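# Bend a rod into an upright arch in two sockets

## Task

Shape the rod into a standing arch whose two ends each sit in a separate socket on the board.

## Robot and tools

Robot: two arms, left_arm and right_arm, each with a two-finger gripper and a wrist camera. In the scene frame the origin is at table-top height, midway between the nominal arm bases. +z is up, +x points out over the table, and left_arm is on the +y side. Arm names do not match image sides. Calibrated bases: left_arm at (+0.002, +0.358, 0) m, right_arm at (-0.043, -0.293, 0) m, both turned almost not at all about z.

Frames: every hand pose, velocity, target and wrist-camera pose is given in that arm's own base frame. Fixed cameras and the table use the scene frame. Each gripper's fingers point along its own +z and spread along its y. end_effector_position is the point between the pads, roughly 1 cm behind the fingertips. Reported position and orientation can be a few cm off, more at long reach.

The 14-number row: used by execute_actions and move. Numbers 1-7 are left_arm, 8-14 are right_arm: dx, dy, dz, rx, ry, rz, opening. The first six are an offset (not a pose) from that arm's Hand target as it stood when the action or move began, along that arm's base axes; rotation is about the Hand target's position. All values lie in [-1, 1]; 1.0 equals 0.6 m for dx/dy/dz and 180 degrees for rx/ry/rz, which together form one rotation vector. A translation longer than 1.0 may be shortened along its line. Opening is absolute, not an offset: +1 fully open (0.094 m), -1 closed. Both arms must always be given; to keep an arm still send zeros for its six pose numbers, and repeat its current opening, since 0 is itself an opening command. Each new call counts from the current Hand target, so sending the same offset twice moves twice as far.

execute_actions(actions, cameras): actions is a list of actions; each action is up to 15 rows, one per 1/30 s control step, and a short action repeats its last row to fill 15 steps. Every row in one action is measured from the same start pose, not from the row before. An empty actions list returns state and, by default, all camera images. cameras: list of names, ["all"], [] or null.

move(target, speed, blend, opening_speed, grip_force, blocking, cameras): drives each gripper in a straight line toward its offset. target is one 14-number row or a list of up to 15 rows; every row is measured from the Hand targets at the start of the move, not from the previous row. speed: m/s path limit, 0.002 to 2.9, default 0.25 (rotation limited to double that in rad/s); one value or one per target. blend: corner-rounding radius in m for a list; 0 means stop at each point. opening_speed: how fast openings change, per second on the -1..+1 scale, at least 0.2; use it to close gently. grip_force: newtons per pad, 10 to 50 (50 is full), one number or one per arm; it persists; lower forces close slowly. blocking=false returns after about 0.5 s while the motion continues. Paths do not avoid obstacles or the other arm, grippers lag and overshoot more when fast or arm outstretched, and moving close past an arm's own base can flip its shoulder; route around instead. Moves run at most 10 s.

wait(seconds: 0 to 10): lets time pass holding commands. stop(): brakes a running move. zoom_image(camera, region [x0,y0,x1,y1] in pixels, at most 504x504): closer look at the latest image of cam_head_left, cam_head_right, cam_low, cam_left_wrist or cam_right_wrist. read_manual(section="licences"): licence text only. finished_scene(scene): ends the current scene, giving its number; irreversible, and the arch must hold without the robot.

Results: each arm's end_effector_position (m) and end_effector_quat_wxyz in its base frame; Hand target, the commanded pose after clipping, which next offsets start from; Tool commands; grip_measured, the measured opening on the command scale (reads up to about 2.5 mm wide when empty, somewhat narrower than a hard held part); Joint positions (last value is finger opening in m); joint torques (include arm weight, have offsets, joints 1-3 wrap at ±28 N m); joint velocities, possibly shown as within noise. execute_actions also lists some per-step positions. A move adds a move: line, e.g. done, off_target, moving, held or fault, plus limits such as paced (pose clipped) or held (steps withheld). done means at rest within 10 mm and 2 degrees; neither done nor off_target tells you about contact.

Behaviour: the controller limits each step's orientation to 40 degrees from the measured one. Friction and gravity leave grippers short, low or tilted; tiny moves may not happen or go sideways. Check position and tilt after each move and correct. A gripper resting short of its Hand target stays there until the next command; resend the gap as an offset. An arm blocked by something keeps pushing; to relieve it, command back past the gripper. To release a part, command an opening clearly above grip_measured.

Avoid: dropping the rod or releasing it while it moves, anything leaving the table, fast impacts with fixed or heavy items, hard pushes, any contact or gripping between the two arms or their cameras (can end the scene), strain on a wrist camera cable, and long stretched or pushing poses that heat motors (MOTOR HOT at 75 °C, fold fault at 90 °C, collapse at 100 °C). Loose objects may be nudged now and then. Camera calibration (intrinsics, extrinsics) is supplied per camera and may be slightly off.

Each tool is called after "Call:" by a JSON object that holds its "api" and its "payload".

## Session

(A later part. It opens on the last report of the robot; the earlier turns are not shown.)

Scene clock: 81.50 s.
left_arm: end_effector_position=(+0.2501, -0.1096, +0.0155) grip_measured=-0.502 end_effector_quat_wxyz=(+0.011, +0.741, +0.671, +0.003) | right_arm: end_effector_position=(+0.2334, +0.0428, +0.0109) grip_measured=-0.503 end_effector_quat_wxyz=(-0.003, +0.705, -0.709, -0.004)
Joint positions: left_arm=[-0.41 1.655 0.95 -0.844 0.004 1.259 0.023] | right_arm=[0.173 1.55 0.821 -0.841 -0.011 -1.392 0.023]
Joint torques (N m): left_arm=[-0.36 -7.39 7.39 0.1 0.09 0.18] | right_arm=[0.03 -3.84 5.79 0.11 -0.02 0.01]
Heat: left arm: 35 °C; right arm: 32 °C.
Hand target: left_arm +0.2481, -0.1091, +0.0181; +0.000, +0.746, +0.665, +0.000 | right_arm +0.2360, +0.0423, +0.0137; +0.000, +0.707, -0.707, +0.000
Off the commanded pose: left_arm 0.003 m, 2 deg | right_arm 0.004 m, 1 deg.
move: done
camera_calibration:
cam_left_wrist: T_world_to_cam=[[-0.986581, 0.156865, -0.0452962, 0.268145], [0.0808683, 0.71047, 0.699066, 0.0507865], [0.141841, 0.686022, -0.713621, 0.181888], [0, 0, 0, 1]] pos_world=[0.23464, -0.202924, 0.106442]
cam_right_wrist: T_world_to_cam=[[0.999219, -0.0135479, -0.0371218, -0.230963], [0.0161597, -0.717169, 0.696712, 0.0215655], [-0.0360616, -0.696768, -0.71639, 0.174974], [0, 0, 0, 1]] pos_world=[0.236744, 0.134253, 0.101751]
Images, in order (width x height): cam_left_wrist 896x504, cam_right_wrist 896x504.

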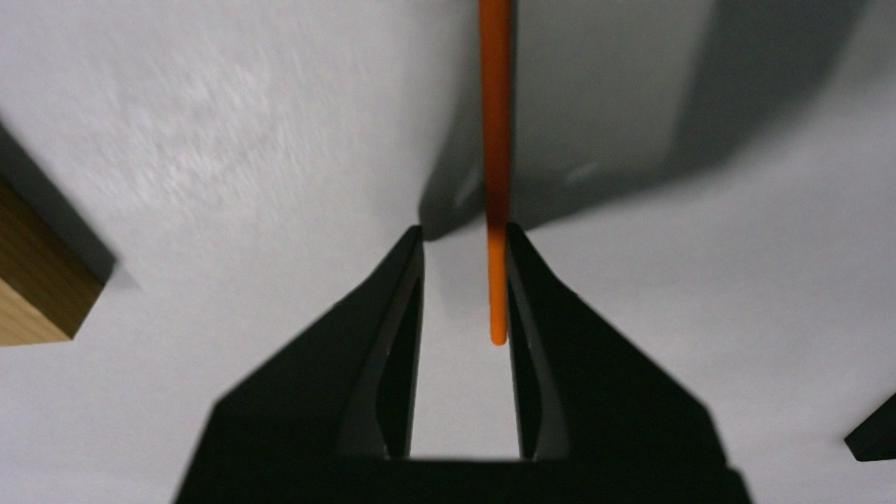

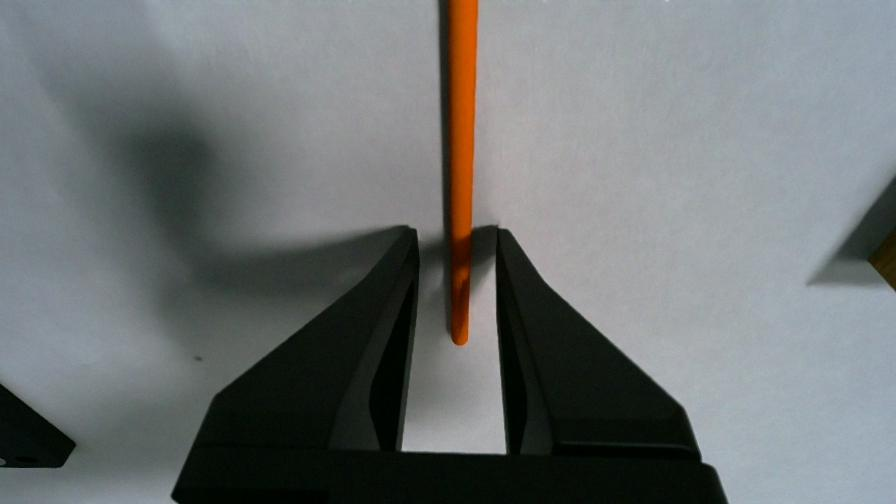

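Call:
{"api": "move", "payload": {"target": [[-0.0117,0,0,0,0,0,-0.5,0,0,0,0,0,0,-0.5],[-0.0117,0,-0.019,0,0,0,-0.5,-0.002,0,-0.019,0,0,0,-0.5]], "speed": 0.03, "cameras": ["cam_left_wrist","cam_right_wrist"]}}

Scene clock: 85.77 s.
left_arm: end_effector_position=(+0.2440, -0.1088, +0.0114) grip_measured=-0.502 end_effector_quat_wxyz=(+0.004, +0.743, +0.669, -0.001) | right_arm: end_effector_position=(+0.2352, +0.0431, +0.0079) grip_measured=-0.503 end_effector_quat_wxyz=(-0.005, +0.705, -0.709, -0.003)
Joint positions: left_arm=[-0.417 1.655 0.932 -0.841 0.004 1.259 0.023] | right_arm=[0.173 1.558 0.815 -0.822 -0.011 -1.392 0.023]
Joint torques (N m): left_arm=[-0.8 -7.42 4.46 0.6 0.1 0.08] | right_arm=[0.1 -3.03 3.69 0.45 -0.02 0.02]
Heat: left arm: 36 °C; right arm: 33 °C.
Hand target: left_arm +0.2410, -0.1091, +0.0067; +0.000, +0.746, +0.665, +0.000 | right_arm +0.2347, +0.0423, +0.0023; +0.000, +0.707, -0.707, +0.000
Off the commanded pose: left_arm 0.006 m, 1 deg | right_arm 0.006 m, 1 deg.
move: done
camera_calibration:
cam_left_wrist: T_world_to_cam=[[-0.986157, 0.163052, -0.0301499, 0.262154], [0.0951929, 0.705581, 0.702206, 0.0494846], [0.135769, 0.689615, -0.711335, 0.181056], [0, 0, 0, 1]] pos_world=[0.229232, -0.202519, 0.101947]
cam_right_wrist: T_world_to_cam=[[0.99941, -0.0135541, -0.0315472, -0.232967], [0.0122361, -0.717871, 0.696068, 0.0248779], [-0.0320815, -0.696044, -0.717282, 0.172192], [0, 0, 0, 1]] pos_world=[0.238049, 0.134555, 0.0988439]
Images, in order (width x height): cam_left_wrist 896x504, cam_right_wrist 896x504.

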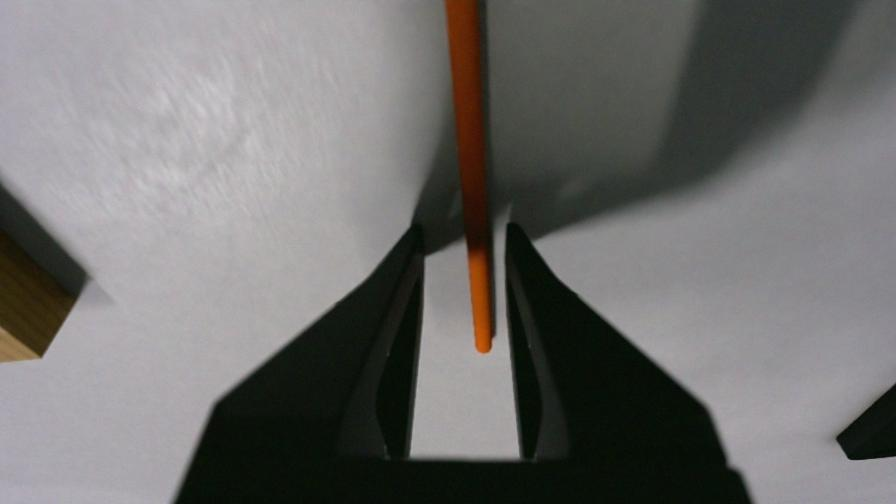

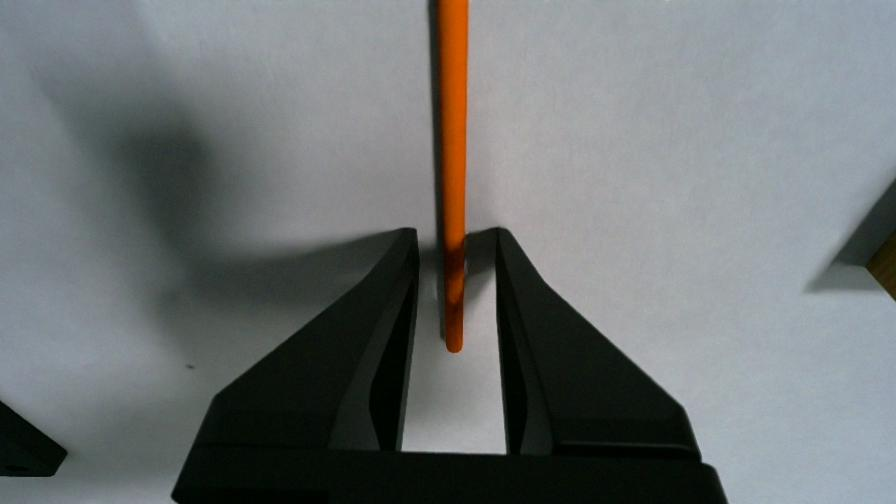

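Call:
{"api": "move", "payload": {"target": [0,0,-0.006,0,0,0,-0.5,0,0,-0.006,0,0,0,-0.5], "speed": 0.03, "cameras": ["cam_left_wrist","cam_right_wrist"]}}

Scene clock: 87.60 s.
left_arm: end_effector_position=(+0.2440, -0.1088, +0.0112) grip_measured=-0.502 end_effector_quat_wxyz=(+0.004, +0.743, +0.669, -0.001) | right_arm: end_effector_position=(+0.2353, +0.0431, +0.0078) grip_measured=-0.503 end_effector_quat_wxyz=(-0.006, +0.705, -0.709, -0.002)
Joint positions: left_arm=[-0.417 1.655 0.931 -0.84 0.004 1.259 0.023] | right_arm=[0.173 1.558 0.814 -0.82 -0.011 -1.392 0.023]
Joint torques (N m): left_arm=[-0.76 -6.71 3.88 0.76 0.09 0.08] | right_arm=[0.09 -2.47 3.08 0.6 -0.01 0.02]
Heat: left arm: 35 °C; right arm: 33 °C.
Hand target: left_arm +0.2410, -0.1091, +0.0031; +0.000, +0.746, +0.665, +0.000 | right_arm +0.2348, +0.0423, -0.0012; +0.000, +0.707, -0.707, +0.001
Off the commanded pose: left_arm 0.009 m, 1 deg | right_arm 0.009 m, 1 deg.
move: done
camera_calibration:
cam_left_wrist: T_world_to_cam=[[-0.986135, 0.163114, -0.0305242, 0.262193], [0.0949842, 0.705646, 0.70217, 0.0496898], [0.136073, 0.689535, -0.711355, 0.180829], [0, 0, 0, 1]] pos_world=[0.229232, -0.202519, 0.101746]
cam_right_wrist: T_world_to_cam=[[0.999435, -0.013496, -0.0307712, -0.233065], [0.0117337, -0.717953, 0.695993, 0.0251559], [-0.0314854, -0.695961, -0.717389, 0.171905], [0, 0, 0, 1]] pos_world=[0.23805, 0.134555, 0.0986429]
Images, in order (width x height): cam_left_wrist 896x504, cam_right_wrist 896x504.

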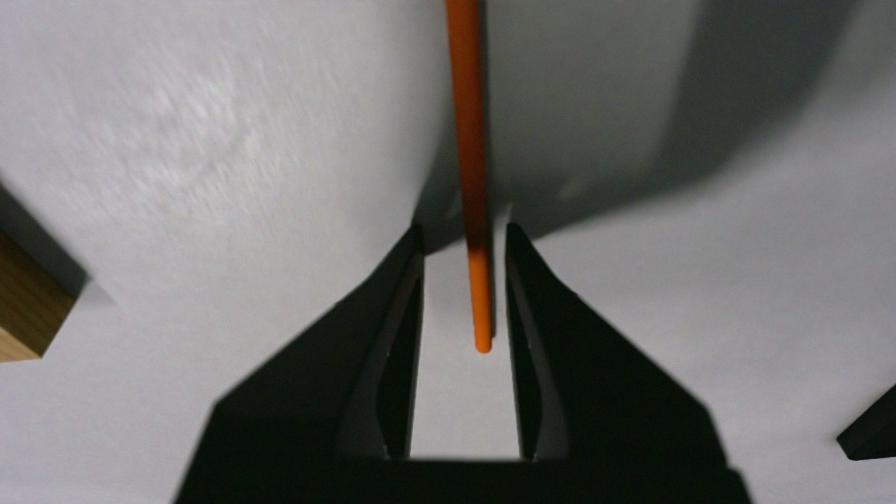

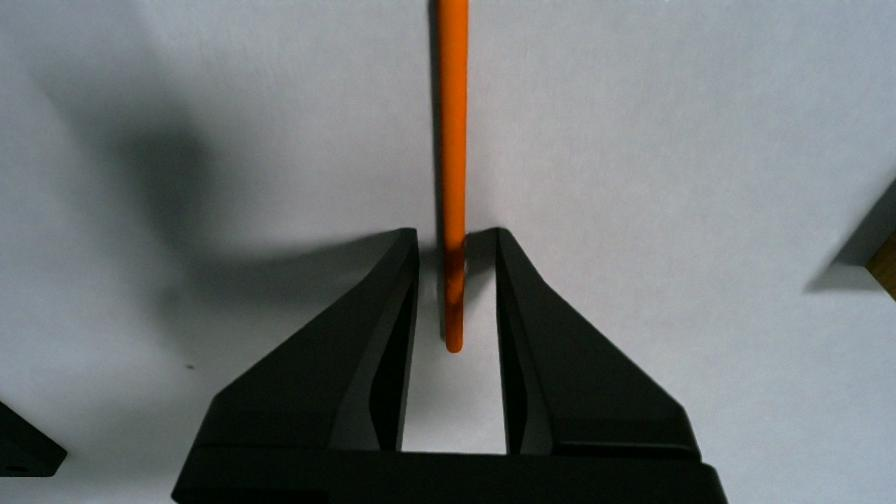

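Call:
{"api": "move", "payload": {"target": [0,0,0.003,0,0,0,-1,0,0,0.003,0,0,0,-1], "speed": 0.03, "opening_speed": 0.3, "cameras": ["cam_left_wrist","cam_right_wrist"]}}

Scene clock: 90.97 s.
left_arm: end_effector_position=(+0.2509, -0.1101, +0.0113) grip_measured=-0.921 end_effector_quat_wxyz=(+0.015, +0.743, +0.669, +0.009) | right_arm: end_effector_position=(+0.2350, +0.0430, +0.0078) grip_measured=-0.906 end_effector_quat_wxyz=(-0.005, +0.705, -0.709, -0.003)
Joint positions: left_arm=[-0.417 1.655 0.931 -0.812 -0.005 1.259 0.004] | right_arm=[0.173 1.558 0.814 -0.822 -0.011 -1.392 0.004]
Joint torques (N m): left_arm=[-0.77 -7.13 4.34 0.44 0.18 0.08] | right_arm=[0.1 -2.74 3.41 0.53 -0.01 0.02]
Heat: left arm: 35 °C; right arm: 33 °C.
Hand target: left_arm +0.2410, -0.1091, +0.0050; +0.000, +0.746, +0.665, +0.000 | right_arm +0.2348, +0.0423, +0.0006; +0.000, +0.707, -0.707, +0.000
Off the commanded pose: left_arm 0.012 m, 2 deg | right_arm 0.007 m, 1 deg.
move: off_target (left_arm)
camera_calibration:
cam_left_wrist: T_world_to_cam=[[-0.984874, 0.162753, -0.0594501, 0.269152], [0.074515, 0.707591, 0.702683, 0.0552047], [0.15643, 0.687624, -0.709016, 0.17546], [0, 0, 0, 1]] pos_world=[0.23352, -0.203518, 0.101613]
cam_right_wrist: T_world_to_cam=[[0.999388, -0.0135434, -0.0322511, -0.232701], [0.0127379, -0.717789, 0.696144, 0.0248092], [-0.0325776, -0.696129, -0.717177, 0.172092], [0, 0, 0, 1]] pos_world=[0.237849, 0.134454, 0.0986448]
Images, in order (width x height): cam_left_wrist 896x504, cam_right_wrist 896x504.

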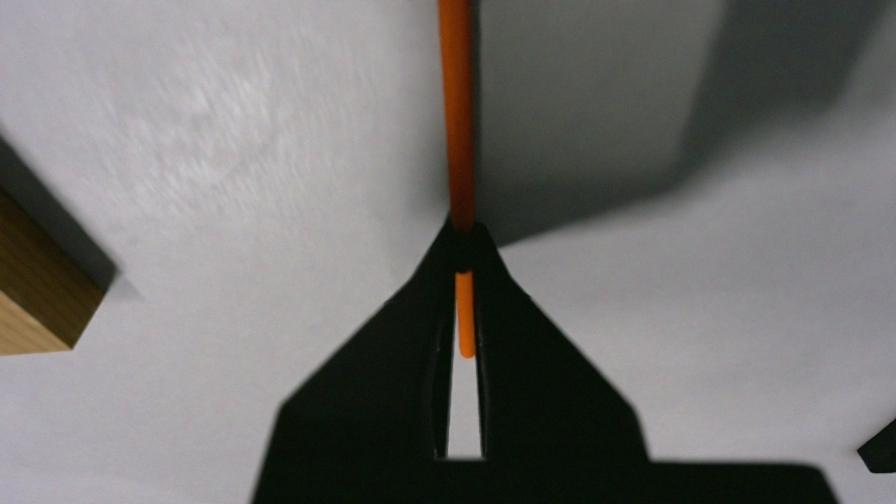

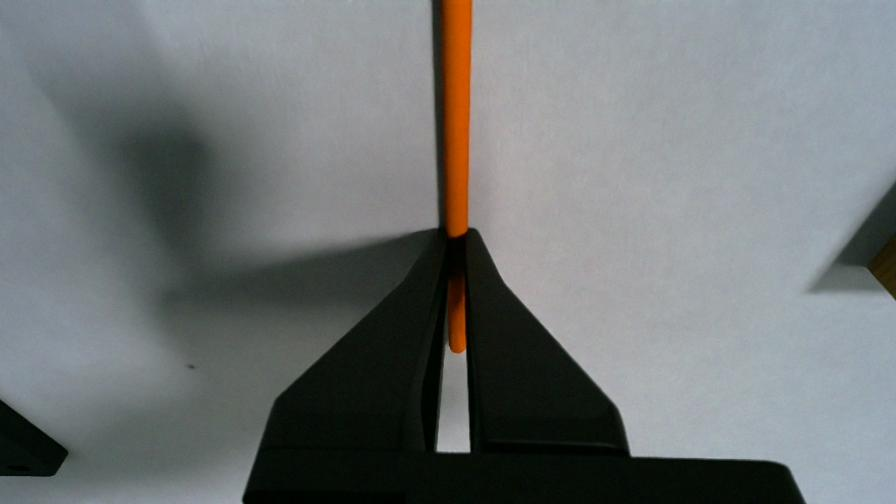

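Call:
{"api": "move", "payload": {"target": [0.01,0,0.11,0,0,0,-1,0,0,0.11,0,0,0,-1], "speed": 0.08, "cameras": ["all"]}}

Scene clock: 99.23 s.
left_arm: end_effector_position=(+0.2483, -0.1093, +0.0597) grip_measured=-0.921 end_effector_quat_wxyz=(-0.003, +0.743, +0.669, +0.000) | right_arm: end_effector_position=(+0.2301, +0.0414, +0.0558) grip_measured=-0.907 end_effector_quat_wxyz=(+0.010, +0.705, -0.709, -0.010)
Joint positions: left_arm=[-0.417 1.609 1.09 -1.056 -0.003 1.259 0.004] | right_arm=[0.175 1.493 0.959 -1.066 -0.005 -1.392 0.004]
Joint torques (N m): left_arm=[0.02 -9.96 8.09 -0.03 0.16 0.17] | right_arm=[0.02 -5.68 6.74 -0.03 -0.07 0.02]
Heat: left arm: 35 °C; right arm: 33 °C.
Hand target: left_arm +0.2471, -0.1091, +0.0710; +0.000, +0.746, +0.665, +0.000 | right_arm +0.2348, +0.0423, +0.0665; +0.000, +0.707, -0.707, +0.001
Off the commanded pose: left_arm 0.011 m, 1 deg | right_arm 0.012 m, 2 deg.
move: off_target (left_arm, right_arm)
camera_calibration:
cam_left_wrist: T_world_to_cam=[[-0.986346, 0.163366, -0.0208374, 0.267383], [0.100605, 0.697869, 0.709125, 0.0128615], [0.130388, 0.697346, -0.704775, 0.217061], [0, 0, 0, 1]] pos_world=[0.234136, -0.204024, 0.149431]
cam_right_wrist: T_world_to_cam=[[0.99786, -0.0128782, -0.0641136, -0.224161], [0.0360658, -0.709452, 0.70383, -0.0159533], [-0.0545496, -0.704636, -0.707469, 0.210103], [0, 0, 0, 1]] pos_world=[0.235718, 0.133841, 0.145498]

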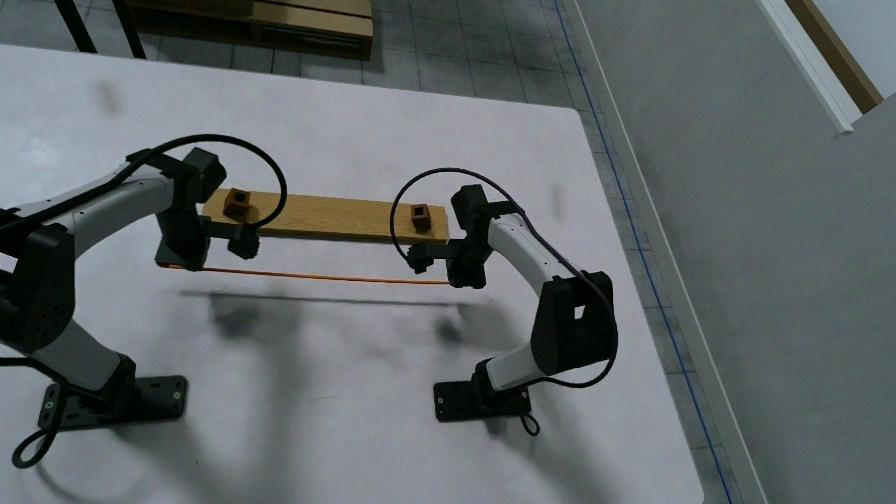

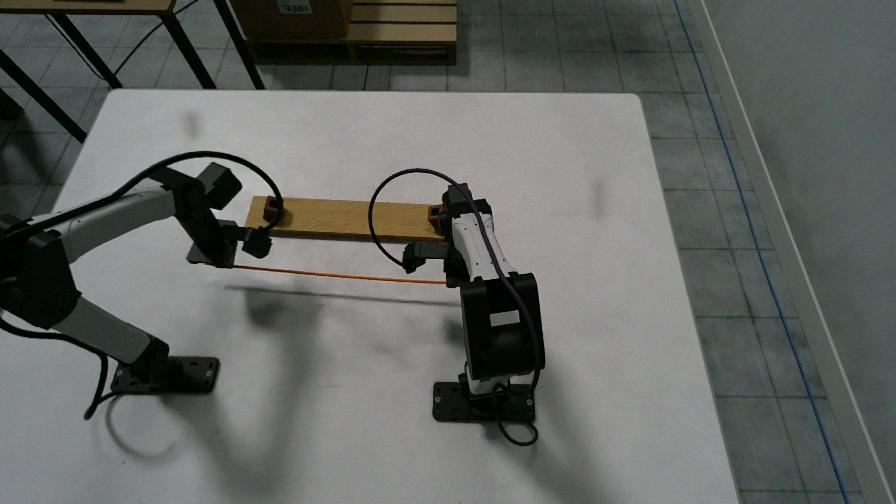

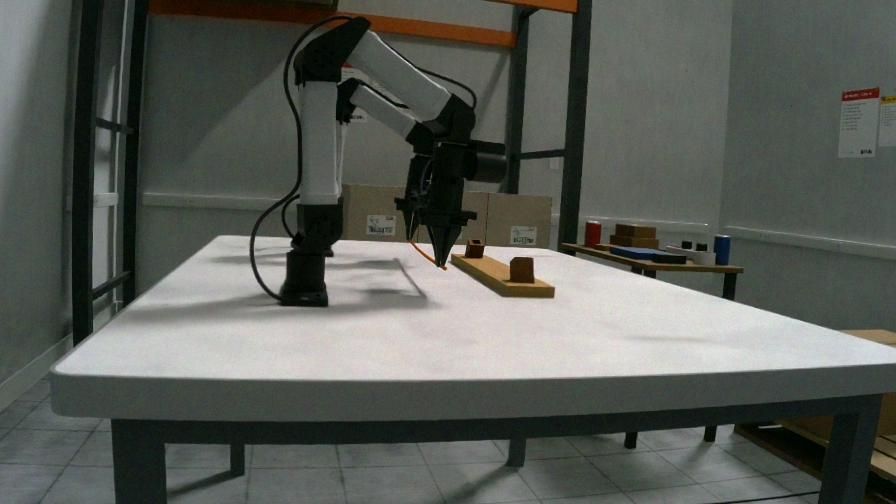

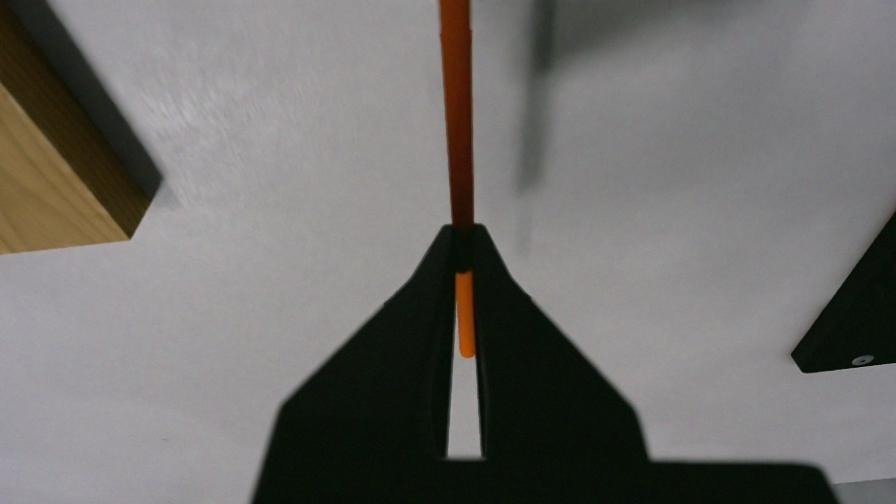

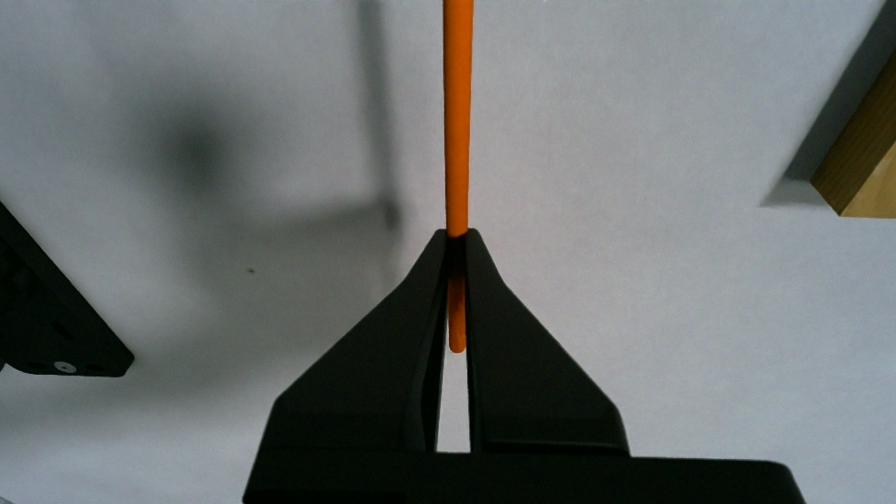

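Call:
{"api": "move", "payload": {"target": [[0,0,0.11,-0.0552,0.0058,0,-1,0,0,0.11,0.0556,0,0,-1],[-0.0013,-0.0125,0.13,-0.1104,0.0116,0,-1,0,0.0125,0.13,0.1111,0,0,-1],[-0.003,-0.0283,0.15,-0.1657,0.0173,0,-1,0,0.0283,0.15,0.1667,0,0,-1]], "speed": 0.08, "blend": [0.02,0.02,0], "cameras": ["all"]}}

Scene clock: 107.10 s.
left_arm: end_effector_position=(+0.2480, -0.1144, +0.1433) grip_measured=-0.921 end_effector_quat_wxyz=(+0.142, +0.721, +0.656, -0.170) | right_arm: end_effector_position=(+0.2313, +0.0457, +0.1449) grip_measured=-0.907 end_effector_quat_wxyz=(-0.150, +0.684, -0.696, -0.160)
Joint positions: left_arm=[-0.154 1.527 1.275 -1.311 0.446 1.509 0.004] | right_arm=[-0.122 1.448 1.21 -1.401 -0.436 -1.691 0.004]
Joint torques (N m): left_arm=[0.06 -9.36 8.38 0.15 1.16 0.21] | right_arm=[-0.09 -3.36 6.89 -0.11 -1.1 -0.15]
Heat: left arm: 36 °C; right arm: 33 °C.
Hand target: left_arm +0.2452, -0.1261, +0.1609; +0.174, +0.721, +0.643, -0.192 | right_arm +0.2348, +0.0593, +0.1566; -0.183, +0.683, -0.683, -0.183
Off the commanded pose: left_arm 0.021 m, 5 deg | right_arm 0.018 m, 5 deg.
move: off_target (left_arm, right_arm)
camera_calibration:
cam_left_wrist: T_world_to_cam=[[-0.989709, 0.139917, -0.0299909, 0.269262], [0.122157, 0.935281, 0.332157, 0.0330411], [0.0745243, 0.325075, -0.942747, 0.284925], [0, 0, 0, 1]] pos_world=[0.241221, -0.161199, 0.265713]
cam_right_wrist: T_world_to_cam=[[0.998613, -0.00554867, -0.0523482, -0.22188], [0.0122471, -0.942654, 0.333547, -0.00579336], [-0.051197, -0.333726, -0.941279, 0.292338], [0, 0, 0, 1]] pos_world=[0.236611, 0.0908684, 0.265489]

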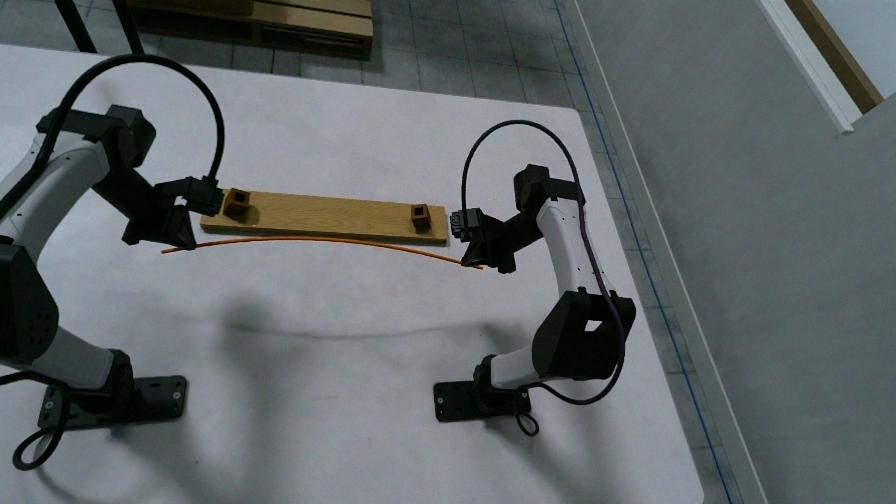

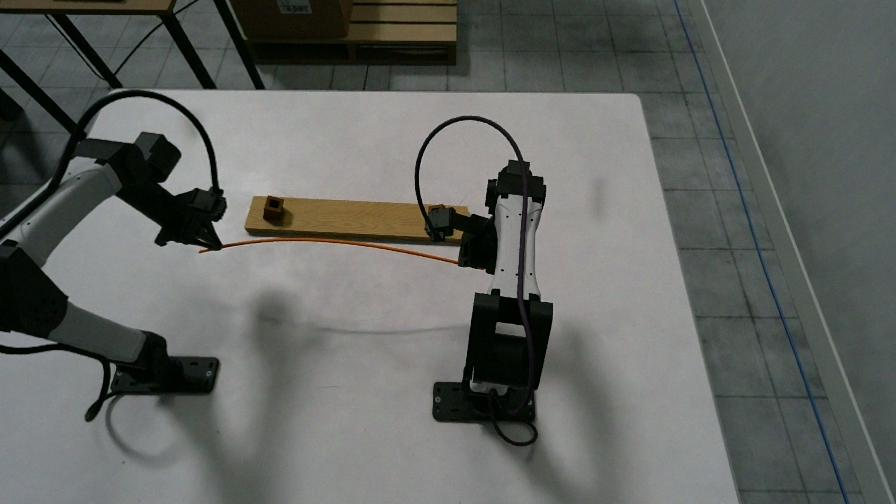

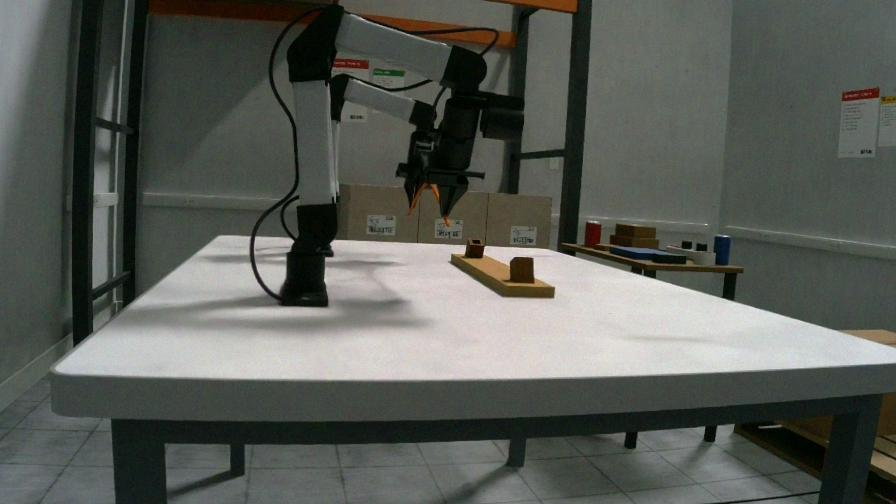

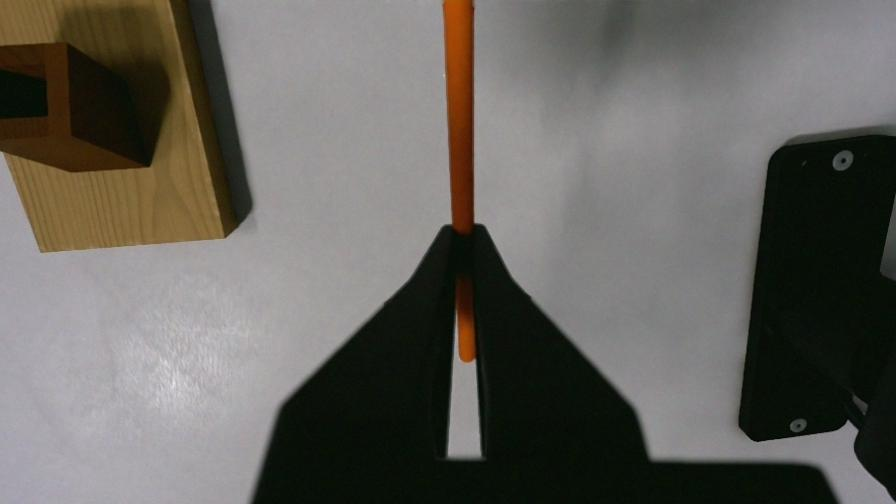

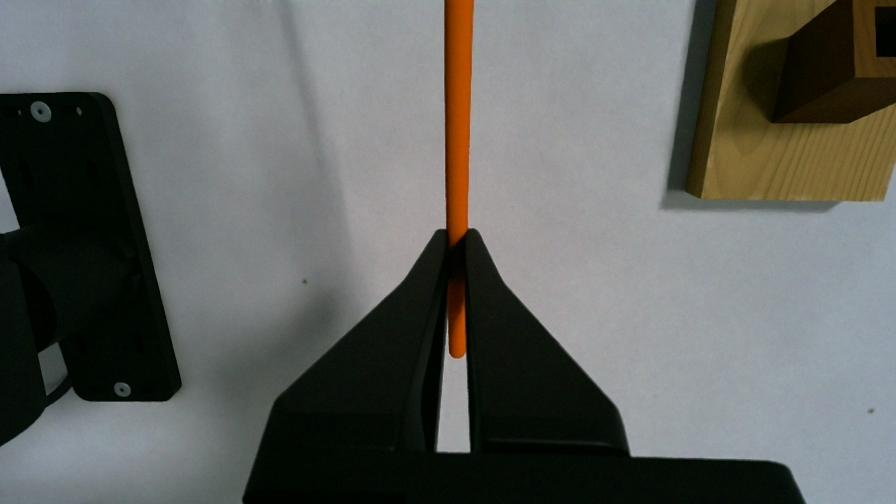

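Call:
{"api": "move", "payload": {"target": [0.2842,-0.0933,0.0267,-0.1215,0.0127,0,-1,0.2765,0.0855,0.0257,0.1222,0,0,-1], "speed": 0.08, "cameras": ["all"]}}

Scene clock: 126.63 s.
left_arm: end_effector_position=(+0.4217, -0.1631, +0.1667) grip_measured=-0.921 end_effector_quat_wxyz=(+0.280, +0.676, +0.620, -0.283) | right_arm: end_effector_position=(+0.3983, +0.0814, +0.1604) grip_measured=-0.907 end_effector_quat_wxyz=(-0.283, +0.635, -0.665, -0.273)
Joint positions: left_arm=[-0.084 2.206 2.099 -1.425 0.818 1.556 0.004] | right_arm=[-0.112 2.082 1.884 -1.448 -0.805 -1.669 0.004]
Joint torques (N m): left_arm=[-1.87 -12.75 8.47 0.11 1.43 0.17] | right_arm=[3.11 -6.83 6.97 -0.08 -1.42 -0.04]
Heat: left arm: 38 °C; right arm: 35 °C.
Hand target: left_arm +0.4158, -0.1819, +0.1770; +0.295, +0.671, +0.598, -0.324 | right_arm +0.4007, +0.1106, +0.1719; -0.310, +0.635, -0.636, -0.310
Off the commanded pose: left_arm 0.022 m, 6 deg | right_arm 0.032 m, 6 deg.
move: off_target (left_arm, right_arm)
camera_calibration:
cam_left_wrist: T_world_to_cam=[[-0.991598, 0.0953372, -0.0874351, 0.451711], [0.0985631, 0.994572, -0.0333414, 0.130101], [0.0837819, -0.0416791, -0.995612, 0.254916], [0, 0, 0, 1]] pos_world=[0.413735, -0.161835, 0.29763]
cam_right_wrist: T_world_to_cam=[[0.99911, -0.0245692, -0.0342796, -0.389179], [-0.0254545, -0.999347, -0.0256333, 0.0978791], [-0.0336275, 0.026483, -0.999084, 0.300352], [0, 0, 0, 1]] pos_world=[0.401425, 0.0802992, 0.289245]

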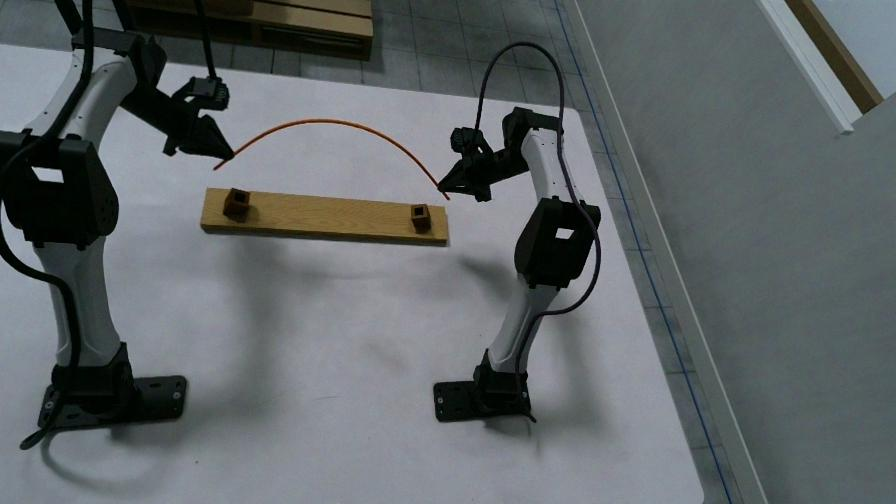

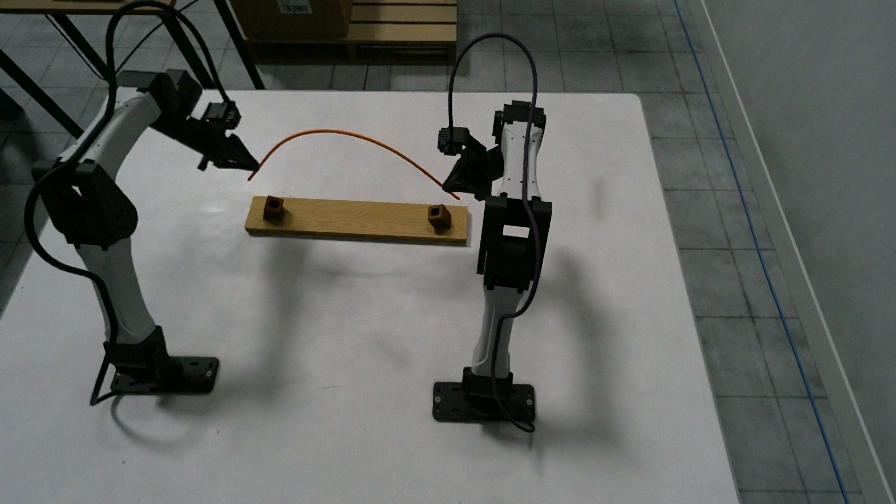

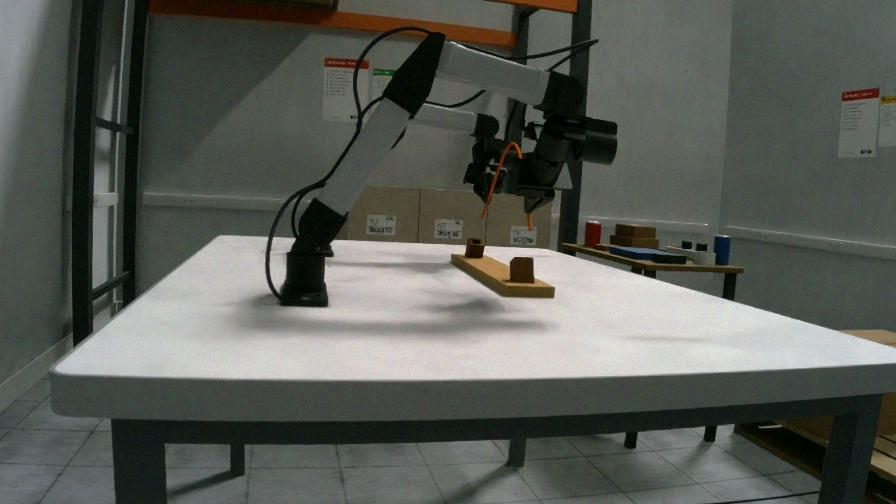

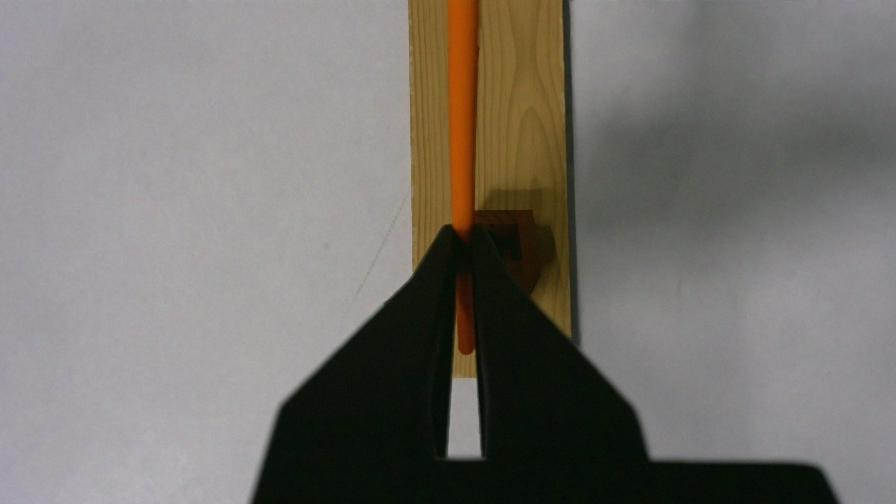

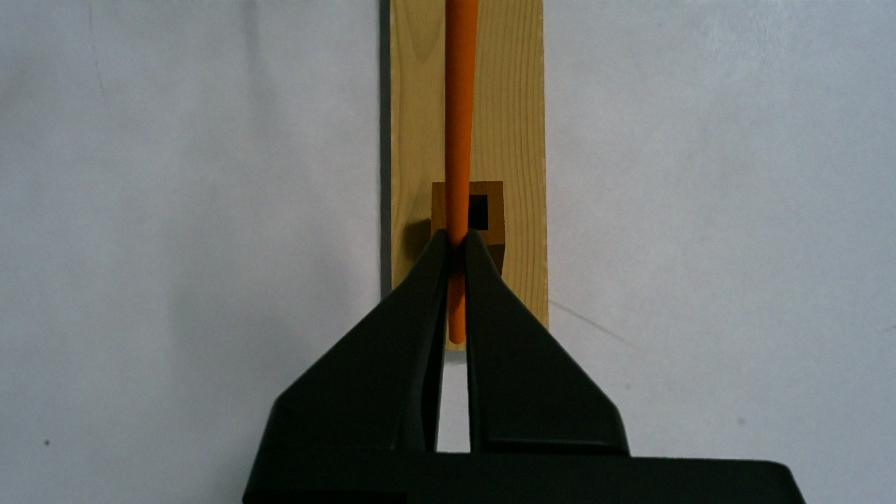

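Call:
{"api": "zoom_image", "payload": {"camera": "cam_left_wrist", "region": [400, 170, 600, 390]}}

Call:
{"api": "zoom_image", "payload": {"camera": "cam_right_wrist", "region": [370, 150, 570, 370]}}

Call:
{"api": "zoom_image", "payload": {"camera": "cam_head_left", "region": [190, 90, 470, 260]}}

Call:
{"api": "zoom_image", "payload": {"camera": "cam_low", "region": [420, 110, 620, 310]}}

Scaled by 2.291 from the camera's 896x504 image, which has a finer 1280x720 frame.

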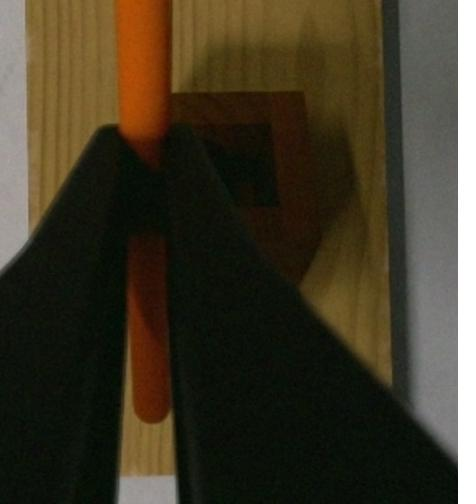

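Scaled by 2.291 from the camera's 896x504 image, which has a finer 1280x720 frame.

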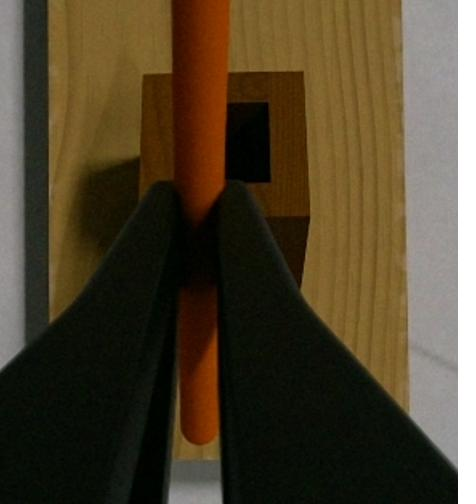

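Scaled by 1.800 from the camera's 896x504 image, which has a finer 1280x720 frame.

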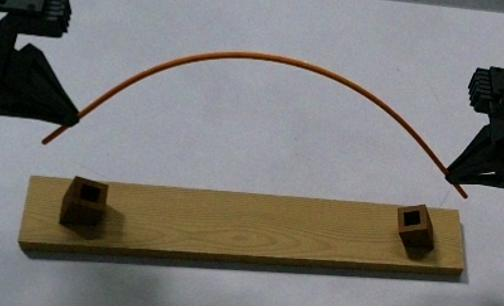

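Scaled by 2.520 from the camera's 896x504 image, which has a finer 1280x720 frame.

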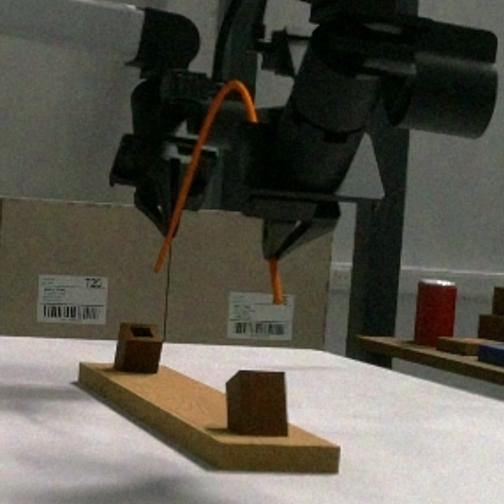

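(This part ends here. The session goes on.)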